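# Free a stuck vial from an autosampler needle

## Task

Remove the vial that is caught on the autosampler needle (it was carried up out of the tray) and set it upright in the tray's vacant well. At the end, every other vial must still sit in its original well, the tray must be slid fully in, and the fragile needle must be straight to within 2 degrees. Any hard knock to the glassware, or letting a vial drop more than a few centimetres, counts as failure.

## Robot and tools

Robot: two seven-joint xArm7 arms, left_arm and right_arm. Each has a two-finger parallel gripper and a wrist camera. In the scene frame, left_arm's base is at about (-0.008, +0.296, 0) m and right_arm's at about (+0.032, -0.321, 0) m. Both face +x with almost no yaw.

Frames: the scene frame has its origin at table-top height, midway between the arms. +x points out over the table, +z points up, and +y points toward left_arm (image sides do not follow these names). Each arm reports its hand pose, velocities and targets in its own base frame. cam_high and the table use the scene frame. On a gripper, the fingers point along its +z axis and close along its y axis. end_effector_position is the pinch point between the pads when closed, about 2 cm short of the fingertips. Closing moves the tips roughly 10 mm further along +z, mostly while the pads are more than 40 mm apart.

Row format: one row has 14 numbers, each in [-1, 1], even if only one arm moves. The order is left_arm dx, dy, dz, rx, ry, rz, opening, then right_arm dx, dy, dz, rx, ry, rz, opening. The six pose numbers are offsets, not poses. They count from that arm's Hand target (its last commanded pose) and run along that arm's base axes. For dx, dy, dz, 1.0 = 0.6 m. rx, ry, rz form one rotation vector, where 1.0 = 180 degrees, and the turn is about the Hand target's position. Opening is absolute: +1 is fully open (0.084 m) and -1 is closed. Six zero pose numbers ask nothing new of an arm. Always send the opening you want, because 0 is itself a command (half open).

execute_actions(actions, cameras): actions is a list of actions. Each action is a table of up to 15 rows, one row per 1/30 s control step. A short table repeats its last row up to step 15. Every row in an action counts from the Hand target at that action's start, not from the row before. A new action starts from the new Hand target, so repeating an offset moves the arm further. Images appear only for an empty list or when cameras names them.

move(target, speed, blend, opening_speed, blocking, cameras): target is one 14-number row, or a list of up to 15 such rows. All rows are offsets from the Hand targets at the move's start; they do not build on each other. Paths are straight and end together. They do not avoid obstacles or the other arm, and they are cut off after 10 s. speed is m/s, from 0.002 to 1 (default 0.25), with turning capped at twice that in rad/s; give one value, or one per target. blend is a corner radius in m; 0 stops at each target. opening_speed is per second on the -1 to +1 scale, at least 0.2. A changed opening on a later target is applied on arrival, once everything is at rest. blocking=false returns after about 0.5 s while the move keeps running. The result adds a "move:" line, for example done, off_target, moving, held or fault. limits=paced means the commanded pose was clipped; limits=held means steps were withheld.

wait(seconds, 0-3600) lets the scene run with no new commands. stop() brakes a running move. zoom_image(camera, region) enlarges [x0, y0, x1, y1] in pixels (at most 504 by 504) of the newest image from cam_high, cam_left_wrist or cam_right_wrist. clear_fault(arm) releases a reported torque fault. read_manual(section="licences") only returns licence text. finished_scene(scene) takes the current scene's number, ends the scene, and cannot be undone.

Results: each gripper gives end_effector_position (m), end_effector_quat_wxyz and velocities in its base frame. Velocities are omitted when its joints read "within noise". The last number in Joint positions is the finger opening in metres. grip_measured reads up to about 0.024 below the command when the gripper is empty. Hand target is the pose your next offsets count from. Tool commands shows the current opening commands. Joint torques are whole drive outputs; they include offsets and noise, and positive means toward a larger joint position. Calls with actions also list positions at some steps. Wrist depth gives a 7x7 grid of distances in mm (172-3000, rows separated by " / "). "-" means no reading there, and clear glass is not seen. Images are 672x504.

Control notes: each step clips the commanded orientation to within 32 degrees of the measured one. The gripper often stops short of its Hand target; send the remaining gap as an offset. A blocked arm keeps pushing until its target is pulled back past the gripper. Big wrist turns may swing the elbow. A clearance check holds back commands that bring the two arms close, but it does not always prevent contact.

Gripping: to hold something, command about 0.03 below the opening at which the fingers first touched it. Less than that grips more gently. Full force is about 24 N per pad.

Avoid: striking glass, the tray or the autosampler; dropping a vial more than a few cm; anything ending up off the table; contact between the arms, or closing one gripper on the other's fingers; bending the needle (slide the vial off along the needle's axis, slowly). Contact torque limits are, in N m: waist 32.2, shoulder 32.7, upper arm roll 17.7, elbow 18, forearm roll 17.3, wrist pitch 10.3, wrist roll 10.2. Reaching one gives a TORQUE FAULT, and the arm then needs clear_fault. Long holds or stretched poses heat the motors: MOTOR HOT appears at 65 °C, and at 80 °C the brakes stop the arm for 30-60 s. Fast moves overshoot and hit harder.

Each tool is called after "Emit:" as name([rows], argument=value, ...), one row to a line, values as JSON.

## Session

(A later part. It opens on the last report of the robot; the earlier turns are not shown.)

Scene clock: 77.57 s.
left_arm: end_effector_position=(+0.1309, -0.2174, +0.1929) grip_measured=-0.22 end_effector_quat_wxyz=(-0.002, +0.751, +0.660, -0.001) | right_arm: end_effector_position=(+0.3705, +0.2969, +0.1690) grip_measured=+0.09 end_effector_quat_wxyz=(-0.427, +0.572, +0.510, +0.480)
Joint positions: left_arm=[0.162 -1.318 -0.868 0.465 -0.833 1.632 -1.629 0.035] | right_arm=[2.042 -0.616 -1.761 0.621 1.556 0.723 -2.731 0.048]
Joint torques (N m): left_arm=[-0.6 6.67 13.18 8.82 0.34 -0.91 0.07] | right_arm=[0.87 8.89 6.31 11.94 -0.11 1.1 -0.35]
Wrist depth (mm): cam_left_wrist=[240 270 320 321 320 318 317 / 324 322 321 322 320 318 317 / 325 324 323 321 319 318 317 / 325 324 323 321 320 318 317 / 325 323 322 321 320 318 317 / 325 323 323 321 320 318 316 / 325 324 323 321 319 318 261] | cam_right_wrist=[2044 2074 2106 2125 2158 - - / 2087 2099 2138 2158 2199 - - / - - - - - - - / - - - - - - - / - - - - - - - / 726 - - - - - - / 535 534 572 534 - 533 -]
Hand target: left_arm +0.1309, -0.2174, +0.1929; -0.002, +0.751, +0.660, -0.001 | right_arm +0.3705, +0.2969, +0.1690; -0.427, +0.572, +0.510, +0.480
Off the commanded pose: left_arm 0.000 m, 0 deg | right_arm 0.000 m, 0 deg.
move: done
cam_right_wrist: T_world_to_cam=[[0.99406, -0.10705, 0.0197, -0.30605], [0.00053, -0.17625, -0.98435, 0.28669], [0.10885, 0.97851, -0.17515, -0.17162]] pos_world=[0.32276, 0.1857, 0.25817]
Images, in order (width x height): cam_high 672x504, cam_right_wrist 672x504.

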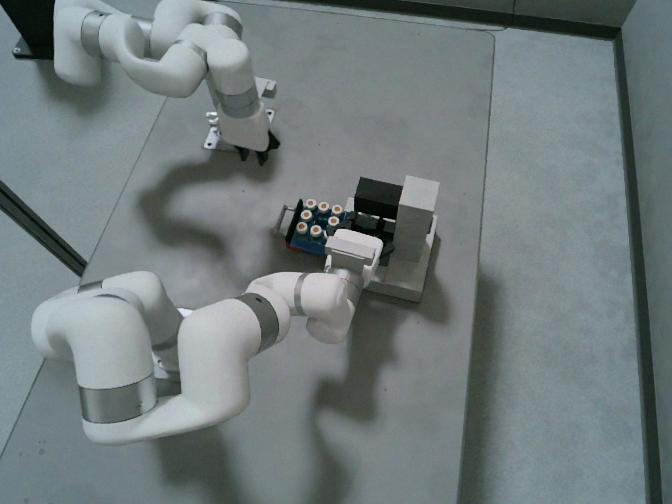

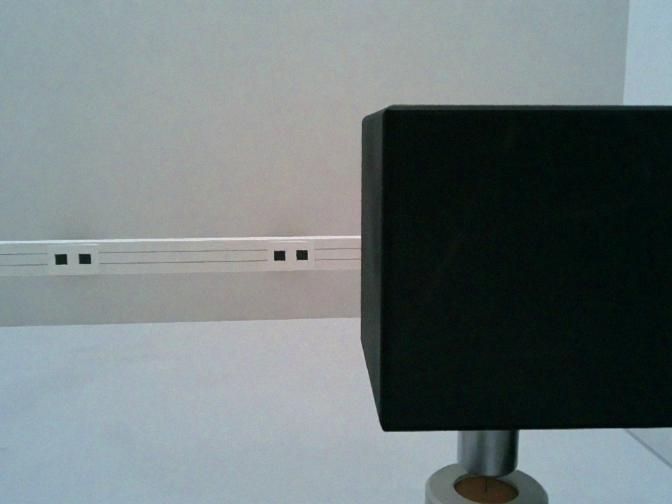

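Emit:
move([
  [0,0,0,0,0,0,-0.2,-0.0018,0.0083,0,0,0,0,0.1],
  [0,0,0,0,0,0,-0.2,-0.0018,0.0083,0,0,0,0,-0.27],
], speed=0.05, opening_speed=0.4, cameras=["cam_right_wrist","cam_high"])

Emit:
zoom_image(camera="cam_high", region=[330, 190, 400, 250])

Emit:
zoom_image(camera="cam_right_wrist", region=[372, 304, 672, 504])

Scene clock: 82.17 s.
left_arm: end_effector_position=(+0.1309, -0.2174, +0.1929) grip_measured=-0.22 end_effector_quat_wxyz=(-0.002, +0.751, +0.660, -0.001) | right_arm: end_effector_position=(+0.3694, +0.3019, +0.1690) grip_measured=-0.29 end_effector_quat_wxyz=(-0.427, +0.572, +0.510, +0.480)
Joint positions: left_arm=[0.162 -1.318 -0.868 0.465 -0.833 1.632 -1.629 0.035] | right_arm=[2.058 -0.62 -1.76 0.623 1.574 0.714 -2.742 0.032]
Joint torques (N m): left_arm=[-0.64 6.94 13.1 8.9 0.26 -0.93 0.07] | right_arm=[-0.09 8.57 6.41 11.15 -0.31 1.36 -0.28]
Wrist depth (mm): cam_left_wrist=[240 270 322 321 319 318 317 / 323 322 322 321 320 318 317 / 324 324 323 321 319 318 316 / 325 323 323 321 320 319 317 / 325 323 322 321 319 318 317 / 325 324 323 321 319 318 316 / 325 323 322 321 320 318 261] | cam_right_wrist=[2044 2062 2087 2119 2172 - - / 2080 2099 2119 2178 2192 - - / - - - - - - - / - - - - - - - / - - - - - - - / 668 - - - - - - / 534 535 571 535 - 534 -]
Hand target: left_arm +0.1309, -0.2174, +0.1929; -0.002, +0.751, +0.660, -0.001 | right_arm +0.3694, +0.3019, +0.1690; -0.427, +0.572, +0.510, +0.480
Off the commanded pose: left_arm 0.000 m, 0 deg | right_arm 0.000 m, 0 deg.
move: done
cam_right_wrist: T_world_to_cam=[[0.99407, -0.10695, 0.01968, -0.30444], [0.00053, -0.17625, -0.98435, 0.28757], [0.10875, 0.97852, -0.17515, -0.17636]] pos_world=[0.32166, 0.1907, 0.25817]
Images, in order (width x height): cam_high 672x504, cam_right_wrist 672x504.

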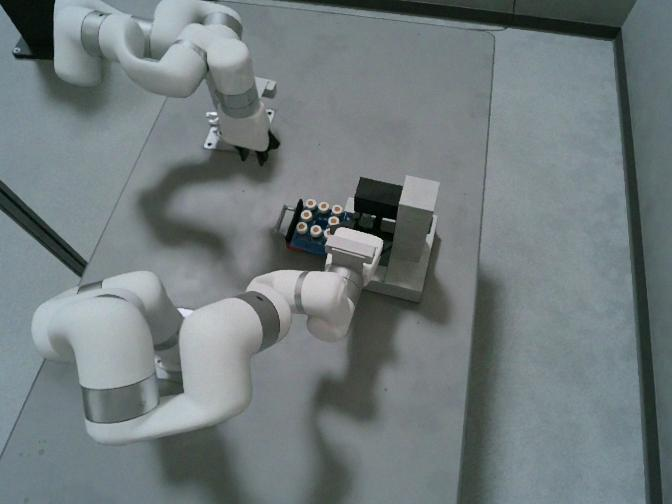

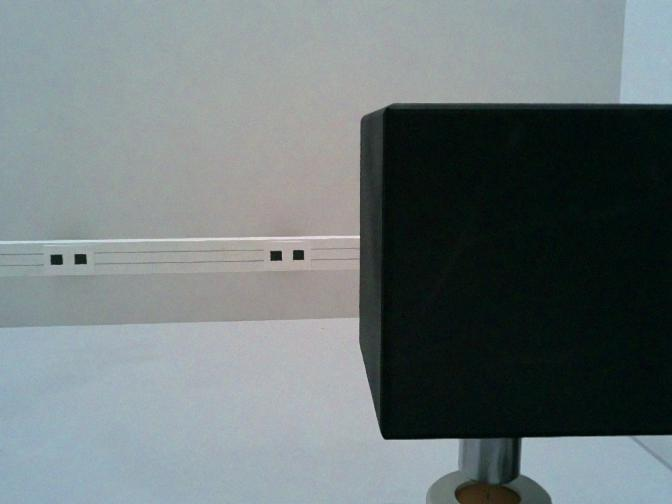

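Scaled by 7.200 from the camera's image (finer frame: 960x720).

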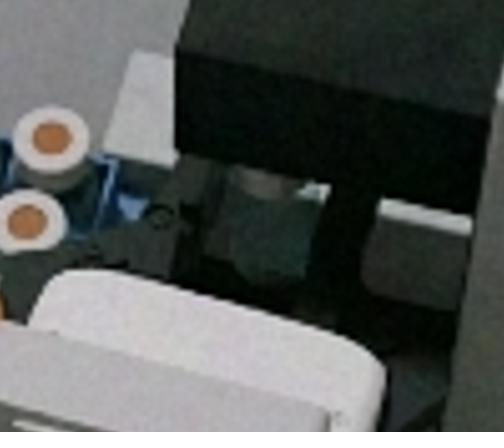

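Scaled by 1.680 from the camera's image (finer frame: 960x720).

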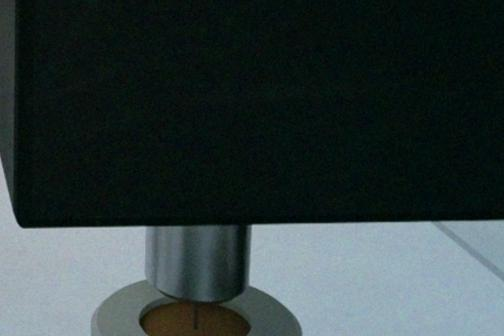

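Emit:
move(target=[0,0,0,0,0,0,-0.2,0,0,0,0,0,0,-0.33], opening_speed=0.2, cameras=["cam_right_wrist","cam_high"])

Emit:
zoom_image(camera="cam_right_wrist", region=[402, 404, 602, 504])

Emit:
zoom_image(camera="cam_high", region=[345, 205, 385, 235])

Scene clock: 86.03 s.
left_arm: end_effector_position=(+0.1309, -0.2174, +0.1929) grip_measured=-0.22 end_effector_quat_wxyz=(-0.002, +0.751, +0.660, -0.001) | right_arm: end_effector_position=(+0.3694, +0.3019, +0.1690) grip_measured=-0.34 end_effector_quat_wxyz=(-0.427, +0.572, +0.510, +0.480)
Joint positions: left_arm=[0.162 -1.318 -0.868 0.465 -0.833 1.632 -1.629 0.035] | right_arm=[2.058 -0.62 -1.76 0.623 1.574 0.714 -2.742 0.029]
Joint torques (N m): left_arm=[-0.47 6.83 13.15 8.82 0.37 -0.99 0.02] | right_arm=[0.23 8.98 7.33 9.35 -0.27 2.15 -0.19]
Wrist depth (mm): cam_left_wrist=[240 270 320 321 320 318 317 / 324 321 321 321 320 318 317 / 325 323 322 321 320 318 317 / 326 324 322 321 320 317 317 / 325 323 322 321 320 318 316 / 325 324 323 321 320 318 317 / 326 323 322 321 320 318 261] | cam_right_wrist=[2044 2062 2112 2132 2185 - - / 2068 2093 2132 2172 2172 - - / - - - - - - - / - - - - - - - / - - - - - - - / 663 - - - - - - / 534 535 570 535 - 532 -]
Hand target: left_arm +0.1309, -0.2174, +0.1929; -0.002, +0.751, +0.660, -0.001 | right_arm +0.3694, +0.3019, +0.1690; -0.427, +0.572, +0.510, +0.480
Off the commanded pose: left_arm 0.000 m, 0 deg | right_arm 0.000 m, 0 deg.
move: done
cam_right_wrist: T_world_to_cam=[[0.99407, -0.10695, 0.01968, -0.30444], [0.00053, -0.17625, -0.98435, 0.28757], [0.10875, 0.97852, -0.17515, -0.17636]] pos_world=[0.32166, 0.1907, 0.25817]
Images, in order (width x height): cam_high 672x504, cam_right_wrist 672x504.

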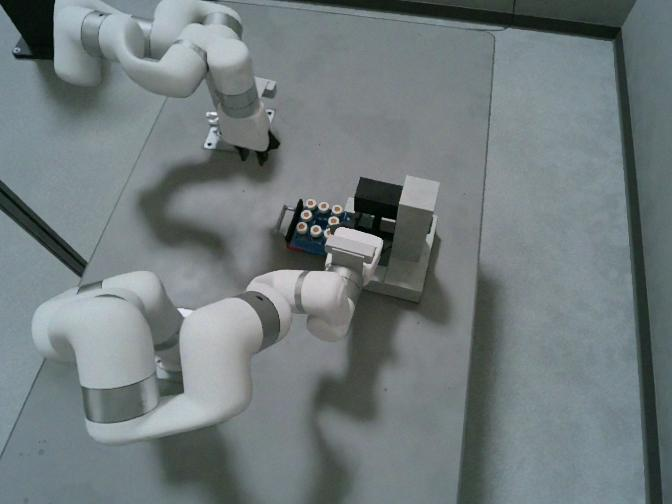

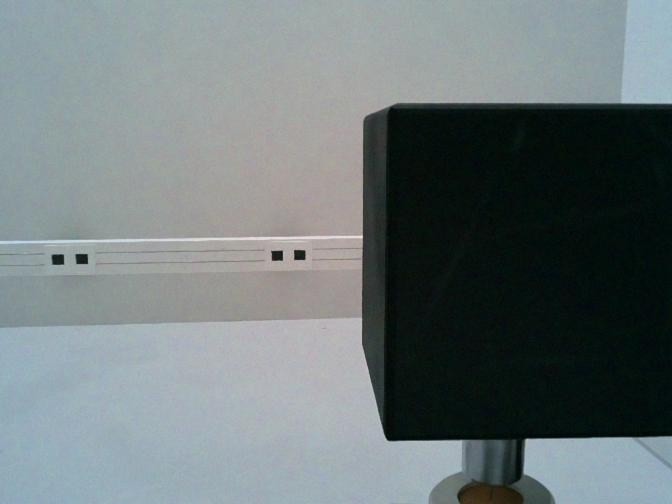

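Scaled by 2.520 from the camera's image (finer frame: 960x720).

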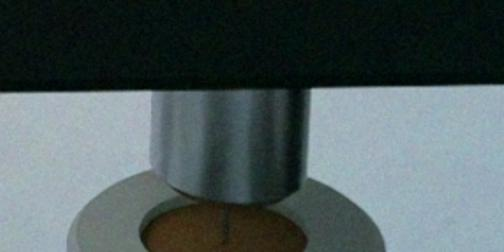

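Scaled by 12.600 from the camera's image (finer frame: 960x720).

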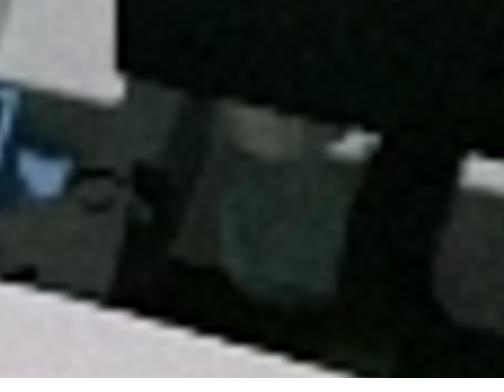

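Emit:
move(target=[0,0,0,0,0,0,-0.2,0,0,0,0,0,0,-0.47], opening_speed=0.2, cameras=["cam_right_wrist"])

Emit:
zoom_image(camera="cam_right_wrist", region=[402, 404, 602, 504])

Scene clock: 91.67 s.
left_arm: end_effector_position=(+0.1309, -0.2174, +0.1929) grip_measured=-0.22 end_effector_quat_wxyz=(-0.002, +0.751, +0.660, -0.001) | right_arm: end_effector_position=(+0.3694, +0.3019, +0.1690) grip_measured=-0.36 end_effector_quat_wxyz=(-0.427, +0.572, +0.510, +0.480)
Joint positions: left_arm=[0.162 -1.318 -0.868 0.465 -0.833 1.632 -1.629 0.035] | right_arm=[2.058 -0.62 -1.76 0.623 1.574 0.714 -2.742 0.028]
Joint torques (N m): left_arm=[-0.64 6.94 13.13 8.91 0.33 -1.03 0.06] | right_arm=[-0.37 8.83 8.34 6.62 -0.38 2.34 -0.21]
Wrist depth (mm): cam_left_wrist=[240 270 321 321 319 318 317 / 323 322 321 321 320 318 317 / 325 324 322 321 320 317 317 / 325 324 323 321 319 318 316 / 325 324 321 320 319 318 317 / 325 324 323 321 320 318 317 / 325 323 322 321 320 318 261] | cam_right_wrist=[2038 2080 2093 2138 2178 - - / 2099 2093 2112 2165 2206 - - / - - - - - - - / - - - - - - - / - - - - - - - / 665 - - - - - - / 535 534 571 535 - 533 -]
Hand target: left_arm +0.1309, -0.2174, +0.1929; -0.002, +0.751, +0.660, -0.001 | right_arm +0.3694, +0.3019, +0.1690; -0.427, +0.572, +0.510, +0.480
Off the commanded pose: left_arm 0.000 m, 0 deg | right_arm 0.000 m, 0 deg.
move: done
cam_right_wrist: T_world_to_cam=[[0.99407, -0.10695, 0.01968, -0.30444], [0.00053, -0.17625, -0.98435, 0.28757], [0.10875, 0.97852, -0.17515, -0.17636]] pos_world=[0.32166, 0.1907, 0.25817]

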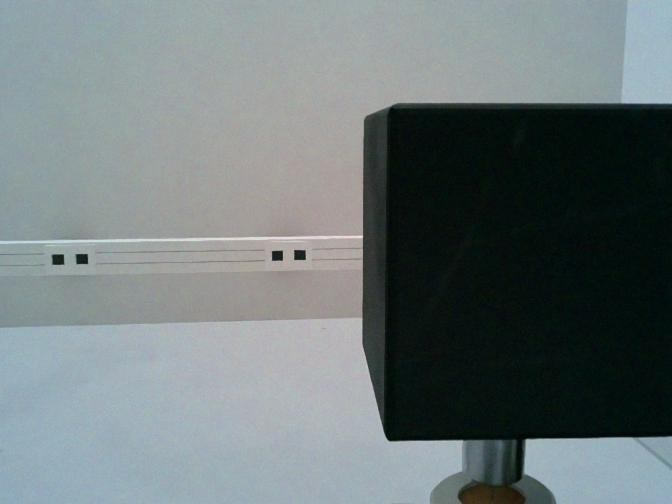

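Scaled by 2.520 from the camera's image (finer frame: 960x720).

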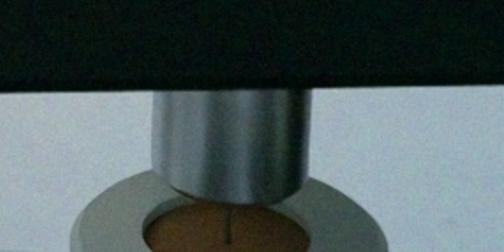

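Emit:
move(target=[0,0,0,0,0,0,-0.2,0,0,-0.055,0,0,0,-0.47], speed=0.03, cameras=["cam_right_wrist","cam_high"])

Emit:
zoom_image(camera="cam_high", region=[290, 190, 410, 300])

Scene clock: 94.67 s.
left_arm: end_effector_position=(+0.1309, -0.2174, +0.1929) grip_measured=-0.22 end_effector_quat_wxyz=(-0.002, +0.751, +0.660, -0.001) | right_arm: end_effector_position=(+0.3694, +0.3019, +0.1360) grip_measured=-0.36 end_effector_quat_wxyz=(-0.427, +0.572, +0.510, +0.480)
Joint positions: left_arm=[0.162 -1.318 -0.868 0.465 -0.833 1.632 -1.629 0.035] | right_arm=[2.166 -0.712 -1.893 0.648 1.569 0.684 -2.84 0.028]
Joint torques (N m): left_arm=[-0.54 6.86 13.16 8.91 0.3 -1.02 0.06] | right_arm=[0.6 11.55 6.9 10.05 -0.35 1.1 -0.35]
Wrist depth (mm): cam_left_wrist=[240 271 320 321 319 318 317 / 324 322 321 321 320 319 317 / 325 323 323 321 320 318 316 / 326 324 322 321 319 318 317 / 324 323 322 321 320 318 316 / 326 324 323 321 320 318 317 / 325 324 323 321 320 318 261] | cam_right_wrist=[- - - - - - - / - - - - - - - / - - - - - - - / 2151 2151 2165 2249 - - - / 867 869 863 861 861 - - / 634 633 580 632 630 578 - / 467 467 499 465 498 465 -]
Hand target: left_arm +0.1309, -0.2174, +0.1929; -0.002, +0.751, +0.660, -0.001 | right_arm +0.3694, +0.3019, +0.1360; -0.427, +0.572, +0.510, +0.480
Off the commanded pose: left_arm 0.000 m, 0 deg | right_arm 0.000 m, 0 deg.
move: done
cam_right_wrist: T_world_to_cam=[[0.99407, -0.10695, 0.01968, -0.30379], [0.00053, -0.17625, -0.98435, 0.25509], [0.10875, 0.97852, -0.17515, -0.18214]] pos_world=[0.32166, 0.1907, 0.22517]
Images, in order (width x height): cam_high 672x504, cam_right_wrist 672x504.

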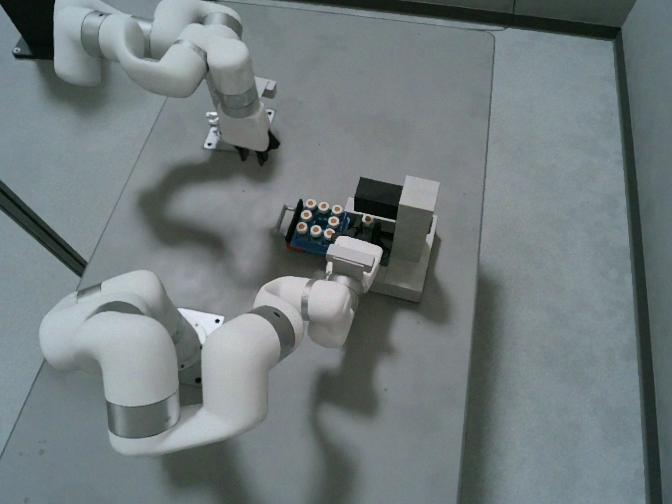

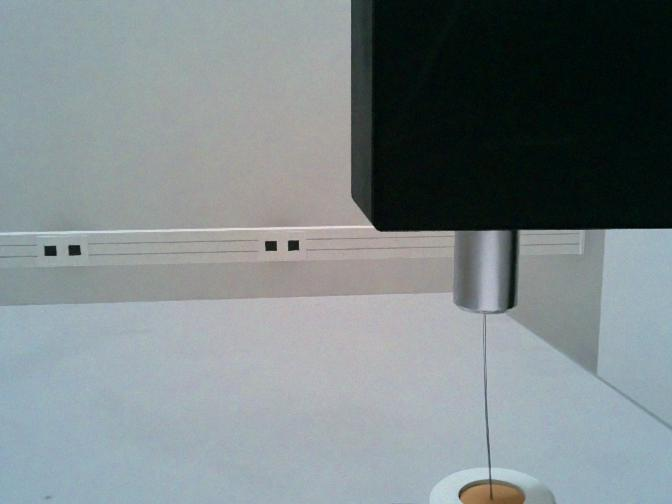

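Scaled by 4.200 from the camera's image (finer frame: 960x720).

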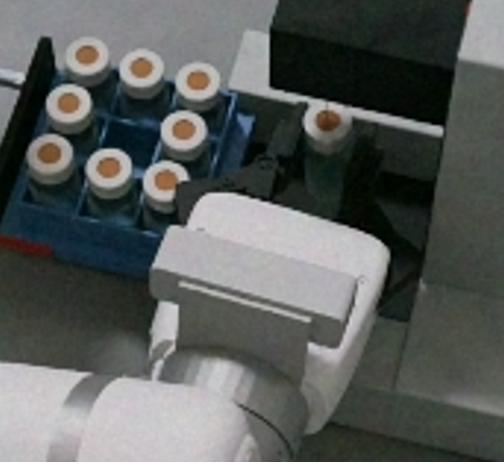

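Emit:
move([
  [0,0,0,0,0,0,-0.2,0,0,0,0,0,0,-0.25],
  [0,0,0,0,0,0,-0.2,-0.0025,0.0003,0.013,0,0,0,-0.25],
], opening_speed=0.3, speed=0.03, cameras=["cam_right_wrist"])

Emit:
zoom_image(camera="cam_right_wrist", region=[372, 204, 672, 504])

Scene clock: 100.30 s.
left_arm: end_effector_position=(+0.1309, -0.2174, +0.1929) grip_measured=-0.22 end_effector_quat_wxyz=(-0.002, +0.751, +0.660, -0.001) | right_arm: end_effector_position=(+0.3679, +0.3021, +0.1438) grip_measured=-0.27 end_effector_quat_wxyz=(-0.427, +0.572, +0.510, +0.480)
Joint positions: left_arm=[0.162 -1.318 -0.868 0.465 -0.833 1.632 -1.629 0.035] | right_arm=[2.141 -0.688 -1.861 0.637 1.575 0.691 -2.821 0.032]
Joint torques (N m): left_arm=[-0.53 7.02 13.1 8.95 0.15 -1.06 0] | right_arm=[-0.05 20.55 12.76 5.38 -0.06 2.29 -0.07]
Wrist depth (mm): cam_left_wrist=[240 270 320 322 320 318 316 / 323 323 321 320 320 318 316 / 324 324 322 321 319 318 317 / 325 324 322 321 320 318 316 / 325 324 323 320 320 318 317 / 325 324 322 321 320 318 317 / 325 324 323 321 320 319 261] | cam_right_wrist=[- - - - - - - / - - - - - - - / - - - - - - - / - - - - - - - / 867 877 2213 889 2294 - - / 638 644 596 649 654 655 - / 476 476 477 480 480 482 -]
Hand target: left_arm +0.1309, -0.2174, +0.1929; -0.002, +0.751, +0.660, -0.001 | right_arm +0.3679, +0.3021, +0.1438; -0.427, +0.572, +0.510, +0.480
Off the commanded pose: left_arm 0.000 m, 0 deg | right_arm 0.000 m, 0 deg.
move: done
cam_right_wrist: T_world_to_cam=[[0.99406, -0.10705, 0.0197, -0.30241], [0.00053, -0.17625, -0.98435, 0.2628], [0.10885, 0.97851, -0.17515, -0.18084]] pos_world=[0.32016, 0.1909, 0.23297]

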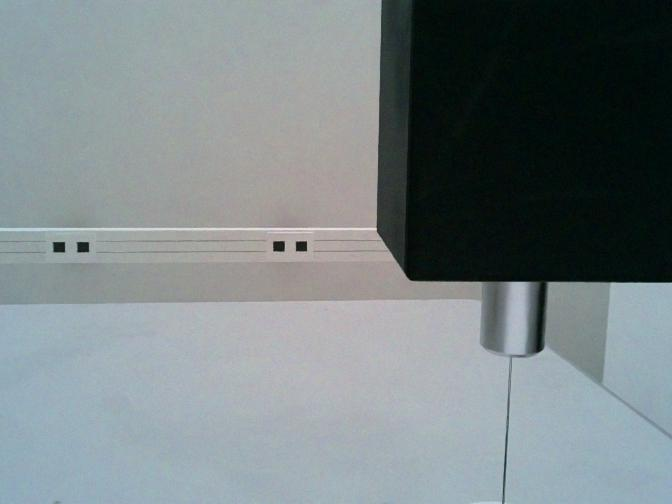

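Scaled by 1.680 from the camera's image (finer frame: 960x720).

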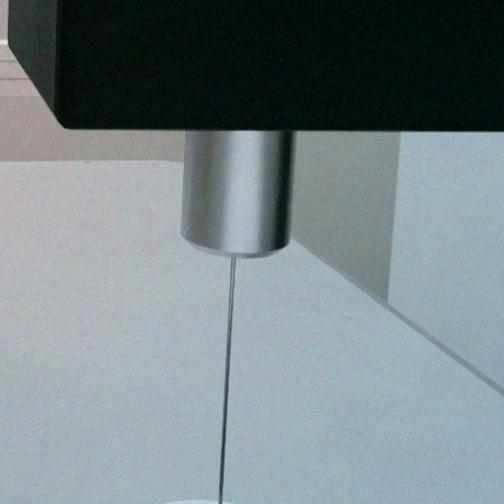

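Emit:
move(target=[0,0,0,0,0,0,-0.2,0.003,-0.0003,0,0,0,0,-0.2], speed=0.03, cameras=["cam_right_wrist"])

Emit:
zoom_image(camera="cam_right_wrist", region=[372, 204, 672, 504])

Scene clock: 103.17 s.
left_arm: end_effector_position=(+0.1309, -0.2174, +0.1929) grip_measured=-0.22 end_effector_quat_wxyz=(-0.002, +0.751, +0.660, -0.001) | right_arm: end_effector_position=(+0.3697, +0.3019, +0.1438) grip_measured=-0.21 end_effector_quat_wxyz=(-0.427, +0.572, +0.510, +0.480)
Joint positions: left_arm=[0.162 -1.318 -0.868 0.465 -0.833 1.632 -1.629 0.035] | right_arm=[2.144 -0.69 -1.865 0.642 1.57 0.691 -2.817 0.035]
Joint torques (N m): left_arm=[-0.51 6.98 13.03 8.88 0.15 -1.01 0.03] | right_arm=[0.39 10.77 6.86 10.63 -0.34 2.37 -0.05]
Wrist depth (mm): cam_left_wrist=[240 270 320 322 321 319 316 / 323 322 321 322 320 318 316 / 324 324 322 321 319 318 317 / 325 324 322 321 320 318 316 / 326 324 322 321 320 317 317 / 325 323 322 321 320 318 317 / 324 324 322 321 320 318 261] | cam_right_wrist=[- - - - - - - / - - - - - - - / - - - - - - - / - - - - - - - / 874 879 2213 890 - - - / 643 646 596 649 604 601 - / 476 477 479 480 482 484 -]
Hand target: left_arm +0.1309, -0.2174, +0.1929; -0.002, +0.751, +0.660, -0.001 | right_arm +0.3697, +0.3019, +0.1438; -0.427, +0.572, +0.510, +0.480
Off the commanded pose: left_arm 0.000 m, 0 deg | right_arm 0.000 m, 0 deg.
move: done
cam_right_wrist: T_world_to_cam=[[0.99407, -0.10695, 0.01968, -0.30424], [0.00053, -0.17625, -0.98435, 0.26276], [0.10875, 0.97852, -0.17515, -0.18081]] pos_world=[0.32196, 0.1907, 0.23297]

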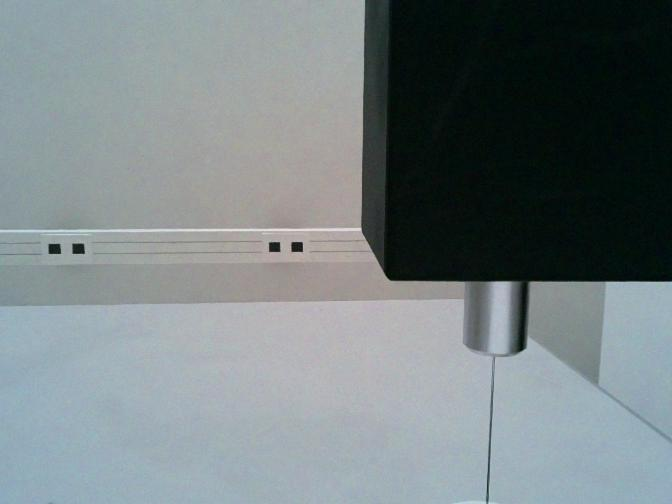

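Scaled by 1.680 from the camera's image (finer frame: 960x720).

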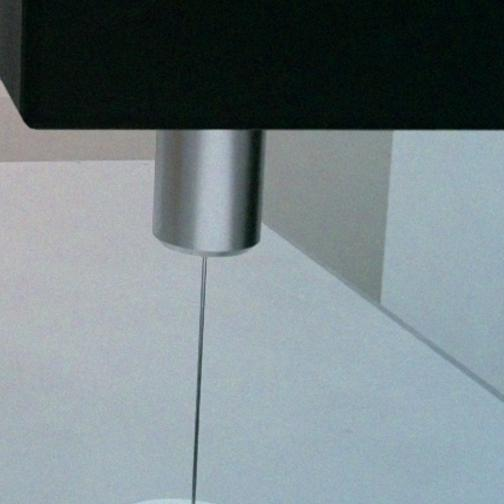

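Emit:
move([
  [0,0,0,0,0,0,-0.2,-0.0012,0.0001,0,0,0,0,-0.2],
  [0,0,0,0,0,0,-0.2,-0.0012,0.0001,0,0,0,0,-0.47],
], speed=0.03, opening_speed=0.25, cameras=["cam_right_wrist"])

Emit:
zoom_image(camera="cam_right_wrist", region=[372, 204, 672, 504])

Scene clock: 111.37 s.
left_arm: end_effector_position=(+0.1309, -0.2174, +0.1929) grip_measured=-0.22 end_effector_quat_wxyz=(-0.002, +0.751, +0.660, -0.001) | right_arm: end_effector_position=(+0.3690, +0.3020, +0.1438) grip_measured=-0.39 end_effector_quat_wxyz=(-0.427, +0.572, +0.510, +0.480)
Joint positions: left_arm=[0.162 -1.318 -0.868 0.465 -0.833 1.632 -1.629 0.035] | right_arm=[2.143 -0.689 -1.863 0.64 1.572 0.691 -2.819 0.027]
Joint torques (N m): left_arm=[-0.46 7.08 13.06 8.89 0.13 -1.08 0.05] | right_arm=[-0.17 20.51 12.66 5.45 -0.19 1.34 -0.24]
Wrist depth (mm): cam_left_wrist=[240 270 321 321 320 318 316 / 324 322 321 322 320 318 317 / 324 323 323 321 320 317 317 / 324 324 323 321 319 318 317 / 325 323 322 321 320 318 316 / 325 323 323 321 320 319 317 / 325 323 323 321 319 318 261] | cam_right_wrist=[- - - - - - - / - - - - - - - / - - - - - - - / - - - - - - - / 877 878 2220 888 2294 - - / 644 647 597 650 654 655 - / 477 479 478 481 482 481 -]
Hand target: left_arm +0.1309, -0.2174, +0.1929; -0.002, +0.751, +0.660, -0.001 | right_arm +0.3690, +0.3020, +0.1438; -0.427, +0.572, +0.510, +0.480
Off the commanded pose: left_arm 0.000 m, 0 deg | right_arm 0.000 m, 0 deg.
move: done
cam_right_wrist: T_world_to_cam=[[0.99407, -0.10695, 0.01968, -0.30353], [0.00053, -0.17625, -0.98435, 0.26278], [0.10875, 0.97852, -0.17515, -0.18083]] pos_world=[0.32126, 0.1908, 0.23297]

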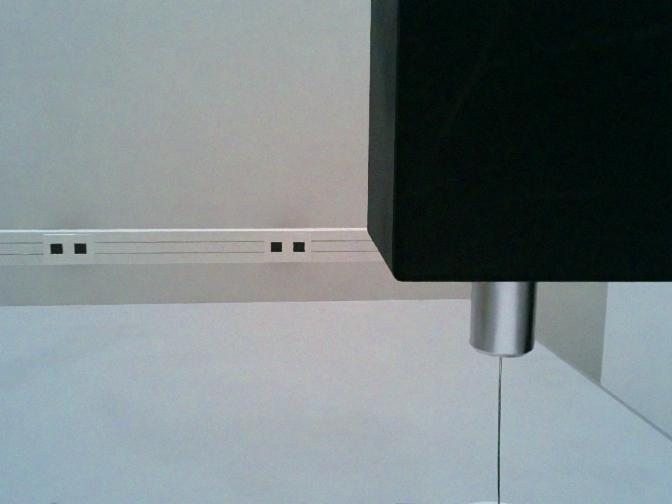

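Scaled by 1.680 from the camera's image (finer frame: 960x720).

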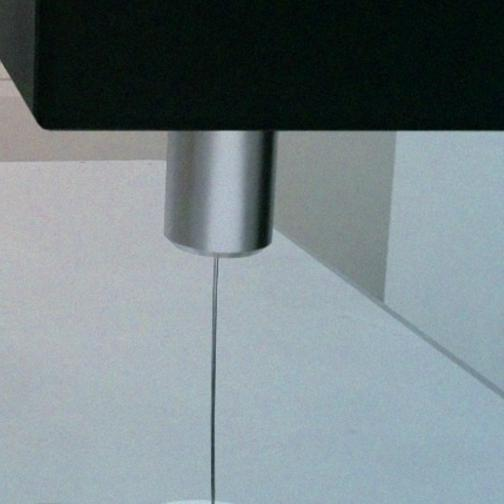

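Emit:
move(target=[0,0,0,0,0,0,-0.2,-0.0017,0.0002,-0.043,0,0,0,-0.47], speed=0.03, cameras=["cam_right_wrist","cam_high"])

Emit:
zoom_image(camera="cam_right_wrist", region=[372, 204, 672, 504])

Emit:
zoom_image(camera="cam_high", region=[290, 190, 410, 300])

Scene clock: 114.50 s.
left_arm: end_effector_position=(+0.1309, -0.2174, +0.1929) grip_measured=-0.22 end_effector_quat_wxyz=(-0.002, +0.751, +0.660, -0.001) | right_arm: end_effector_position=(+0.3680, +0.3021, +0.1180) grip_measured=-0.39 end_effector_quat_wxyz=(-0.427, +0.572, +0.510, +0.480)
Joint positions: left_arm=[0.162 -1.318 -0.868 0.465 -0.833 1.632 -1.629 0.035] | right_arm=[2.213 -0.763 -1.954 0.661 1.567 0.671 -2.894 0.027]
Joint torques (N m): left_arm=[-0.46 7.06 13.01 8.93 0.04 -1.11 0.01] | right_arm=[0.42 12.62 7.06 9.05 -0.24 1.28 -0.22]
Wrist depth (mm): cam_left_wrist=[240 270 321 321 319 317 316 / 324 322 322 322 321 318 317 / 325 323 322 321 320 318 316 / 325 323 322 321 319 318 317 / 325 324 323 321 319 318 317 / 325 324 322 321 319 318 317 / 325 324 323 321 320 318 261] | cam_right_wrist=[- - - - - - - / 2093 2112 2151 2172 - - - / 2112 2112 2199 2213 - - - / 2106 2151 2158 2185 2264 - - / 800 798 794 788 785 794 - / 584 584 581 579 579 576 - / 430 428 429 427 427 426 -]
Hand target: left_arm +0.1309, -0.2174, +0.1929; -0.002, +0.751, +0.660, -0.001 | right_arm +0.3680, +0.3021, +0.1180; -0.427, +0.572, +0.510, +0.480
Off the commanded pose: left_arm 0.000 m, 0 deg | right_arm 0.000 m, 0 deg.
move: done
cam_right_wrist: T_world_to_cam=[[0.99407, -0.10695, 0.01968, -0.30192], [0.00053, -0.17625, -0.98435, 0.2374], [0.10875, 0.97852, -0.17515, -0.18533]] pos_world=[0.32016, 0.1909, 0.20717]
Images, in order (width x height): cam_high 672x504, cam_right_wrist 672x504.

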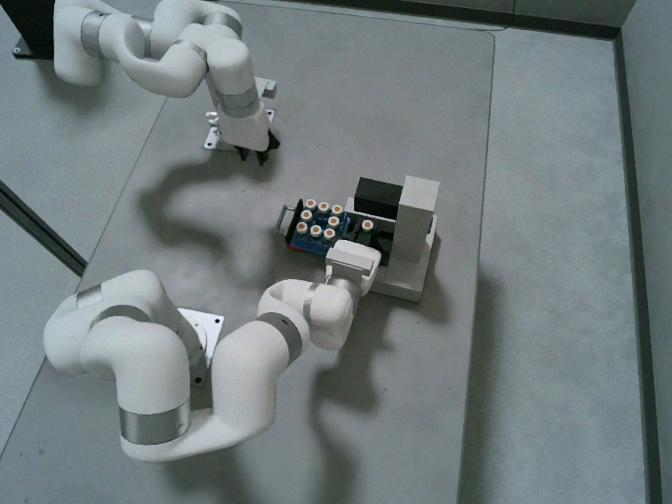

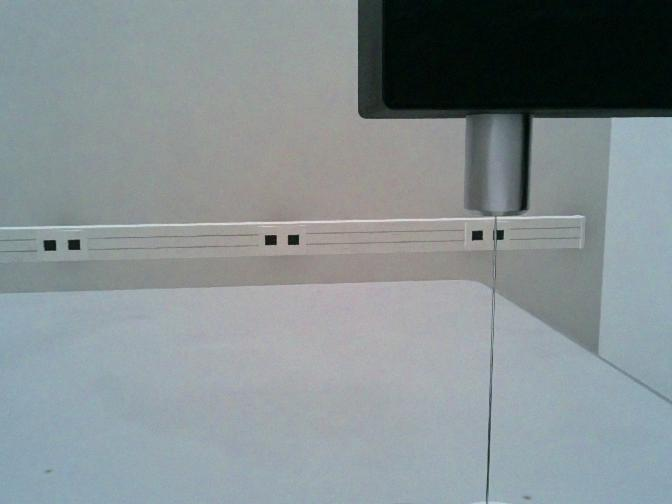

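Scaled by 1.680 from the camera's image (finer frame: 960x720).

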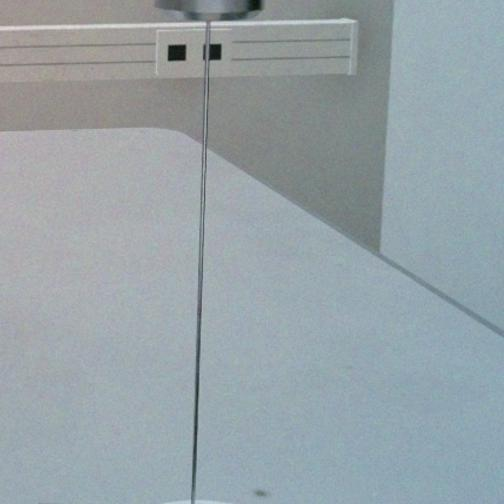

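Scaled by 4.200 from the camera's image (finer frame: 960x720).

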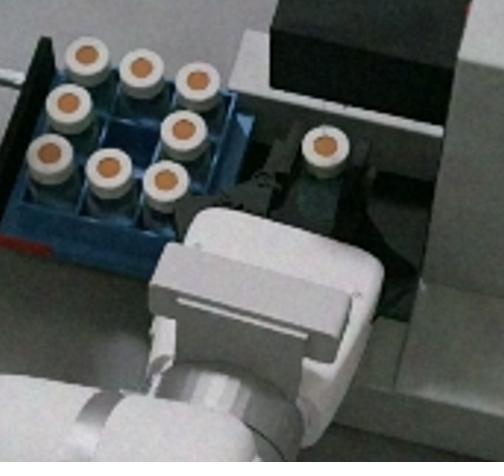

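Emit:
move([
  [0,0,0,0,0,0,-0.2,0,0,-0.006,0,0,0,-0.47],
  [0,0,0,0,0,0,-0.2,-0.0015,-0.0166,-0.006,0,0,0,-0.47],
  [0,0,0,0,0,0,-0.2,0.002,-0.046,-0.003,0,0,0,-0.47],
  [0,0,0,0,0,0,-0.2,-0.005,-0.1,0.04,0,0,0,-0.47],
  [0,0,0,0,0,0,-0.2,-0.012,-0.2,0.11,0,0,0,-0.47],
], speed=[0.03,0.04,0.06,0.1,0.15], blend=[0,0.003,0.004,0.01,0], cameras=["cam_high","cam_right_wrist"])

Scene clock: 120.03 s.
left_arm: end_effector_position=(+0.1309, -0.2174, +0.1929) grip_measured=-0.22 end_effector_quat_wxyz=(-0.002, +0.751, +0.660, -0.001) | right_arm: end_effector_position=(+0.3608, +0.1821, +0.1840) grip_measured=-0.39 end_effector_quat_wxyz=(-0.427, +0.572, +0.510, +0.480)
Joint positions: left_arm=[0.162 -1.318 -0.868 0.465 -0.833 1.632 -1.629 0.035] | right_arm=[1.567 -0.372 -1.69 0.541 1.276 1.106 -2.577 0.027]
Joint torques (N m): left_arm=[-0.33 7.27 13.05 8.95 0 -1.06 0.04] | right_arm=[0.18 10.05 7.19 7.05 0.56 2.17 -0.05]
Wrist depth (mm): cam_left_wrist=[240 270 320 321 320 318 317 / 324 322 321 321 320 318 317 / 325 324 323 321 320 318 316 / 325 323 321 321 320 317 317 / 326 323 322 321 320 317 316 / 326 324 321 322 319 317 317 / 325 323 322 321 319 318 261] | cam_right_wrist=[2138 2213 2220 2249 2286 2302 2356 / 2213 2213 2249 2271 2286 2340 2014 / 2249 2279 2286 224 224 225 218 / 2235 2279 - 226 227 228 221 / 1040 1056 - 229 230 231 224 / 765 769 711 718 719 265 229 / 567 568 570 573 575 264 233]
Hand target: left_arm +0.1309, -0.2174, +0.1929; -0.002, +0.751, +0.660, -0.001 | right_arm +0.3608, +0.1821, +0.1840; -0.427, +0.572, +0.510, +0.480
Off the commanded pose: left_arm 0.000 m, 0 deg | right_arm 0.000 m, 0 deg.
move: done
cam_right_wrist: T_world_to_cam=[[0.99407, -0.10695, 0.01967, -0.30889], [0.00052, -0.17625, -0.98435, 0.28123], [0.10875, 0.97852, -0.17515, -0.05556]] pos_world=[0.31296, 0.0709, 0.27317]

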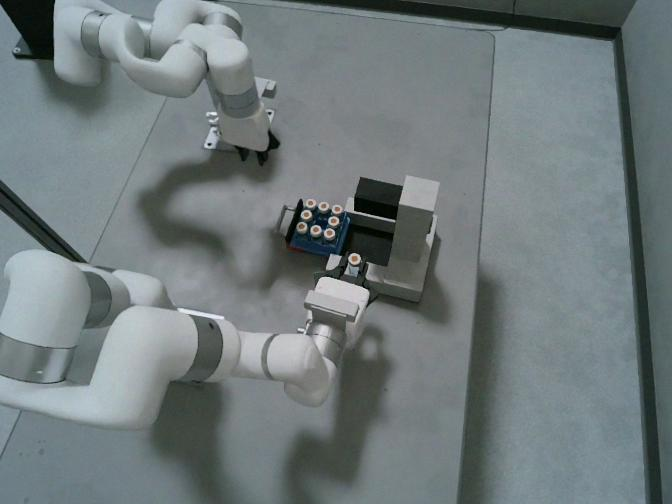

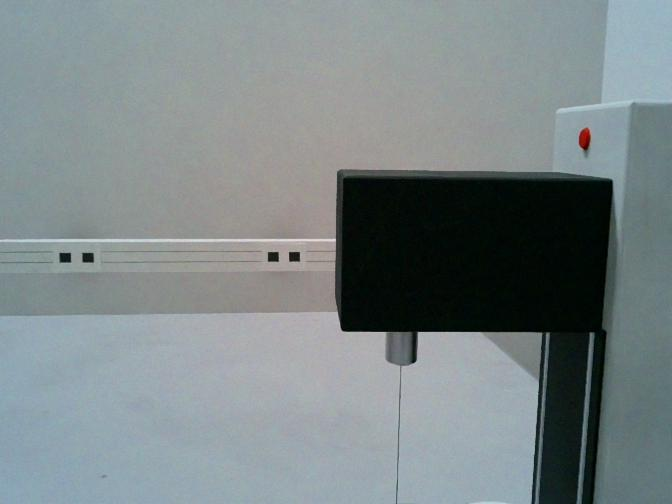

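Emit:
move([
  [0,0,0,0,0,0,-0.2,0.01,-0.137,-0.03,0,0,0,-0.47],
  [0,0,0,0,0,0,-0.2,0.01,-0.137,-0.2175,0,0,0,-0.47],
  [0,0,0,0,0,0,-0.2,0.01,-0.137,-0.224,0,0,0,-0.47],
], speed=[0.2,0.08,0.01], cameras=["cam_high"])

Scene clock: 126.53 s.
left_arm: end_effector_position=(+0.1309, -0.2174, +0.1929) grip_measured=-0.22 end_effector_quat_wxyz=(-0.002, +0.751, +0.660, -0.001) | right_arm: end_effector_position=(+0.3668, +0.0999, +0.0496) grip_measured=-0.39 end_effector_quat_wxyz=(-0.427, +0.572, +0.510, +0.480)
Joint positions: left_arm=[0.162 -1.318 -0.868 0.465 -0.833 1.632 -1.629 0.035] | right_arm=[1.85 -0.856 -2.272 0.726 0.838 0.938 -2.681 0.027]
Joint torques (N m): left_arm=[-0.28 7.34 12.91 8.95 0.06 -1.06 0.05] | right_arm=[1.3 15.87 5.46 5.63 -0.68 -0.1 -0.49]
Wrist depth (mm): cam_left_wrist=[240 270 321 321 319 317 317 / 324 322 322 322 319 318 316 / 324 323 323 320 320 318 317 / 326 324 322 320 320 318 317 / 325 324 322 321 321 318 317 / 325 324 323 322 320 317 316 / 326 324 323 321 320 319 261] | cam_right_wrist=[2228 2286 2325 2333 - 287 289 / 2249 2279 2333 2397 - 294 294 / 2302 2348 2381 2389 - 297 299 / 287 285 943 932 429 301 303 / 280 282 370 394 396 303 298 / 281 279 235 237 239 241 241 / 299 298 238 240 242 244 245]
Hand target: left_arm +0.1309, -0.2174, +0.1929; -0.002, +0.751, +0.660, -0.001 | right_arm +0.3668, +0.0999, +0.0496; -0.427, +0.572, +0.510, +0.480
Off the commanded pose: left_arm 0.000 m, 0 deg | right_arm 0.000 m, 0 deg.
move: done

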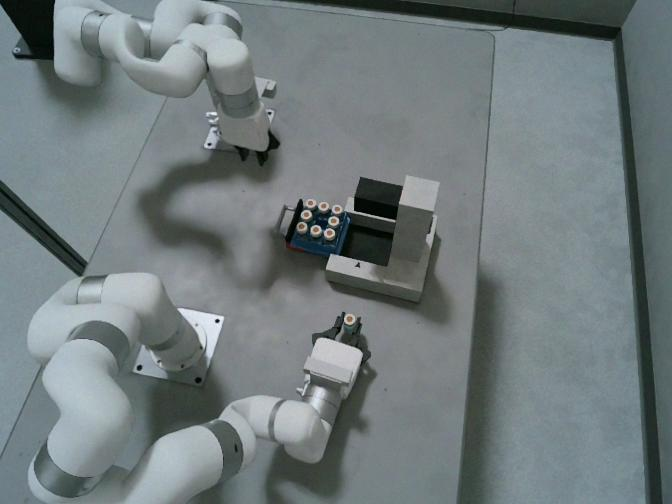

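Emit:
move([
  [0,0,0,0,0,0,-0.2,0,0,0,0,0,0,-0.15],
  [0,0,0,0,0,0,-0.2,-0.011,-0.1,0,0,0,0,-0.1],
  [0,0,0,0,0,0,-0.2,-0.011,-0.1,0.26,0,0,0,0.1],
  [0,0,0,0,0,0,-0.2,0.015,-0.075,0.26,-0.4417,0.0493,0,0.1],
], opening_speed=0.6, speed=[0.05,0.1,0.25,0.25], cameras=["cam_right_wrist"])

Scene clock: 136.13 s.
left_arm: end_effector_position=(+0.1309, -0.2174, +0.1929) grip_measured=-0.22 end_effector_quat_wxyz=(-0.002, +0.751, +0.660, -0.001) | right_arm: end_effector_position=(+0.3758, +0.0549, +0.2056) grip_measured=+0.09 end_effector_quat_wxyz=(+0.002, +0.745, +0.667, +0.002)
Joint positions: left_arm=[0.162 -1.318 -0.868 0.465 -0.833 1.632 -1.629 0.035] | right_arm=[1.771 1.07 -2 0.84 0.927 1.518 -2.086 0.048]
Joint torques (N m): left_arm=[-0.19 7.26 12.97 8.9 -0.08 -1.17 -0.02] | right_arm=[0.07 -8.24 -10.21 12.42 -0.23 -2.27 -0.16]
Wrist depth (mm): cam_left_wrist=[240 270 321 321 320 318 317 / 324 322 322 321 320 318 317 / 324 323 323 322 320 318 316 / 325 324 323 320 319 317 316 / 325 323 322 321 320 318 317 / 325 324 322 321 320 318 317 / 325 323 322 321 320 317 261] | cam_right_wrist=[338 337 275 275 273 273 268 / 337 336 335 334 332 332 331 / 337 336 334 334 332 331 331 / 336 335 334 334 332 331 330 / 336 335 334 333 332 330 329 / 335 334 333 332 331 330 329 / 334 334 333 331 330 330 329]
Hand target: left_arm +0.1309, -0.2174, +0.1929; -0.002, +0.751, +0.660, -0.001 | right_arm +0.3758, +0.0549, +0.2056; +0.002, +0.745, +0.667, +0.002
Off the commanded pose: left_arm 0.000 m, 0 deg | right_arm 0.000 m, 0 deg.
move: done
cam_right_wrist: T_world_to_cam=[[0.99585, -0.09098, -0.00043, -0.33528], [-0.09097, -0.99585, 0.00143, 0.15673], [-0.00056, -0.00139, -1, 0.33555]] pos_world=[0.34834, 0.12604, 0.33518]

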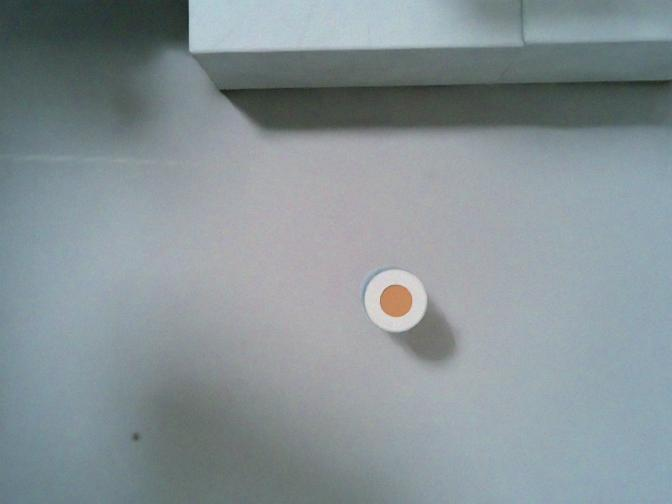

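Emit:
move(target=[0,0,0,0,0,0,-0.2,-0.0138,0.0833,-0.176,0,0,0,0.1], cameras=["cam_high"])

Emit:
zoom_image(camera="cam_high", region=[300, 270, 400, 370])

Scene clock: 139.30 s.
left_arm: end_effector_position=(+0.1309, -0.2174, +0.1929) grip_measured=-0.22 end_effector_quat_wxyz=(-0.002, +0.751, +0.660, -0.001) | right_arm: end_effector_position=(+0.3675, +0.1048, +0.1000) grip_measured=+0.09 end_effector_quat_wxyz=(+0.002, +0.745, +0.667, +0.002)
Joint positions: left_arm=[0.162 -1.318 -0.868 0.465 -0.833 1.632 -1.629 0.035] | right_arm=[1.852 1.161 -1.735 0.714 1.181 1.362 -2.029 0.048]
Joint torques (N m): left_arm=[-0.31 7.3 12.86 8.93 -0.02 -1.17 0.03] | right_arm=[-0.29 -9.48 -10.88 8.94 0.14 -2.37 -0.31]
Wrist depth (mm): cam_left_wrist=[240 271 320 321 320 318 317 / 324 322 322 321 319 318 317 / 325 323 323 321 319 319 317 / 325 324 323 321 320 318 317 / 325 324 323 321 320 318 317 / 326 324 323 321 320 318 317 / 325 324 323 322 320 318 261] | cam_right_wrist=[230 - - - - - - / 230 229 219 223 192 226 198 / 230 229 228 228 227 226 226 / 230 229 228 227 227 226 225 / 229 229 228 227 227 226 225 / 229 229 228 227 226 226 225 / 229 228 228 227 226 225 225]
Hand target: left_arm +0.1309, -0.2174, +0.1929; -0.002, +0.751, +0.660, -0.001 | right_arm +0.3675, +0.1049, +0.1000; +0.002, +0.745, +0.667, +0.002
Off the commanded pose: left_arm 0.000 m, 0 deg | right_arm 0.000 m, 0 deg.
move: done

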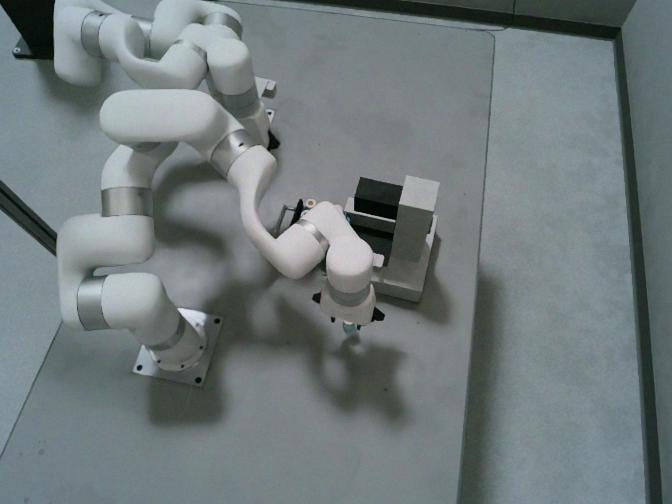

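Scaled by 5.040 from the camera's image (finer frame: 960x720).

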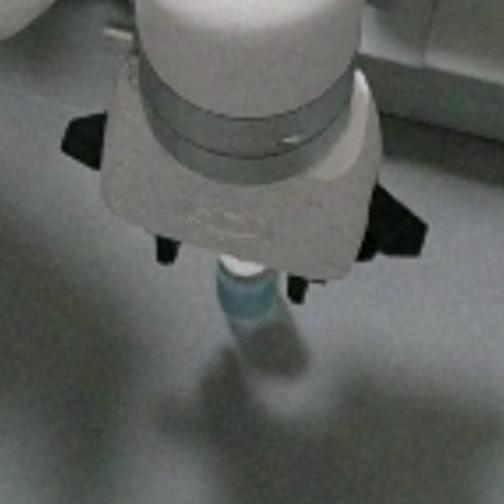

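Emit:
move(target=[0,0,0,0,0,0,-0.2,0.006,0.011,0,0,0,0,0.1], cameras=["cam_high","cam_right_wrist"])

Emit:
zoom_image(camera="cam_high", region=[300, 270, 400, 370])

Scene clock: 143.90 s.
left_arm: end_effector_position=(+0.1309, -0.2174, +0.1929) grip_measured=-0.22 end_effector_quat_wxyz=(-0.002, +0.751, +0.660, -0.001) | right_arm: end_effector_position=(+0.3711, +0.1115, +0.1000) grip_measured=+0.09 end_effector_quat_wxyz=(+0.002, +0.745, +0.667, +0.002)
Joint positions: left_arm=[0.162 -1.318 -0.868 0.465 -0.833 1.632 -1.629 0.035] | right_arm=[1.849 1.161 -1.727 0.733 1.183 1.365 -2.013 0.048]
Joint torques (N m): left_arm=[-0.3 7.35 12.91 8.99 -0.05 -1.16 0.01] | right_arm=[-0.11 -10 -10.84 8.94 0.01 -1.24 -0.12]
Wrist depth (mm): cam_left_wrist=[240 270 321 321 319 317 316 / 324 321 321 321 320 318 317 / 325 323 322 320 319 318 317 / 325 325 322 321 319 318 316 / 325 324 323 321 320 318 316 / 325 324 323 321 319 317 317 / 325 324 322 321 320 318 261] | cam_right_wrist=[230 - - - - - - / 230 - 182 - 188 191 195 / 229 229 228 227 227 226 226 / 229 229 228 227 227 226 225 / 229 228 228 227 227 226 225 / 229 228 228 227 226 226 225 / 229 228 228 227 226 225 225]
Hand target: left_arm +0.1309, -0.2174, +0.1929; -0.002, +0.751, +0.660, -0.001 | right_arm +0.3711, +0.1115, +0.1000; +0.002, +0.745, +0.667, +0.002
Off the commanded pose: left_arm 0.000 m, 0 deg | right_arm 0.000 m, 0 deg.
move: done
cam_right_wrist: T_world_to_cam=[[0.99585, -0.09098, -0.00042, -0.3255], [-0.09097, -0.99585, 0.00153, 0.2128], [-0.00056, -0.00149, -1, 0.23005]] pos_world=[0.34364, 0.18264, 0.22958]

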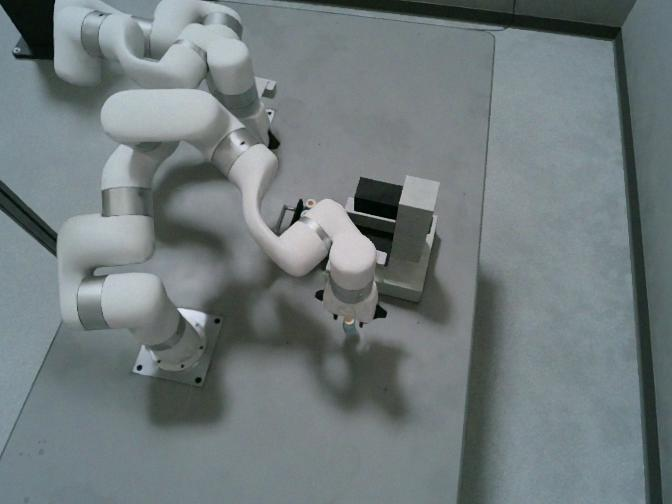

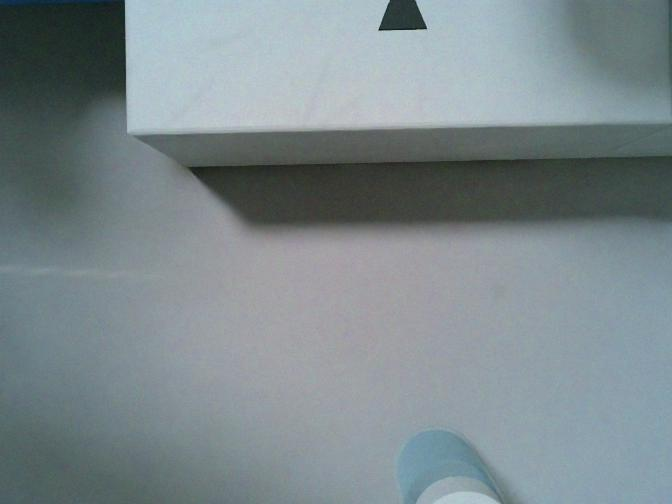

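Scaled by 5.040 from the camera's image (finer frame: 960x720).

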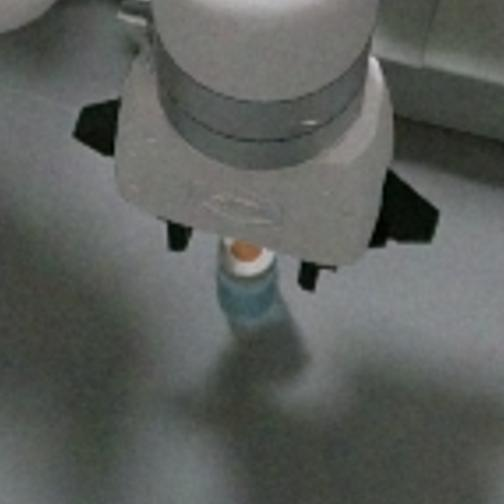

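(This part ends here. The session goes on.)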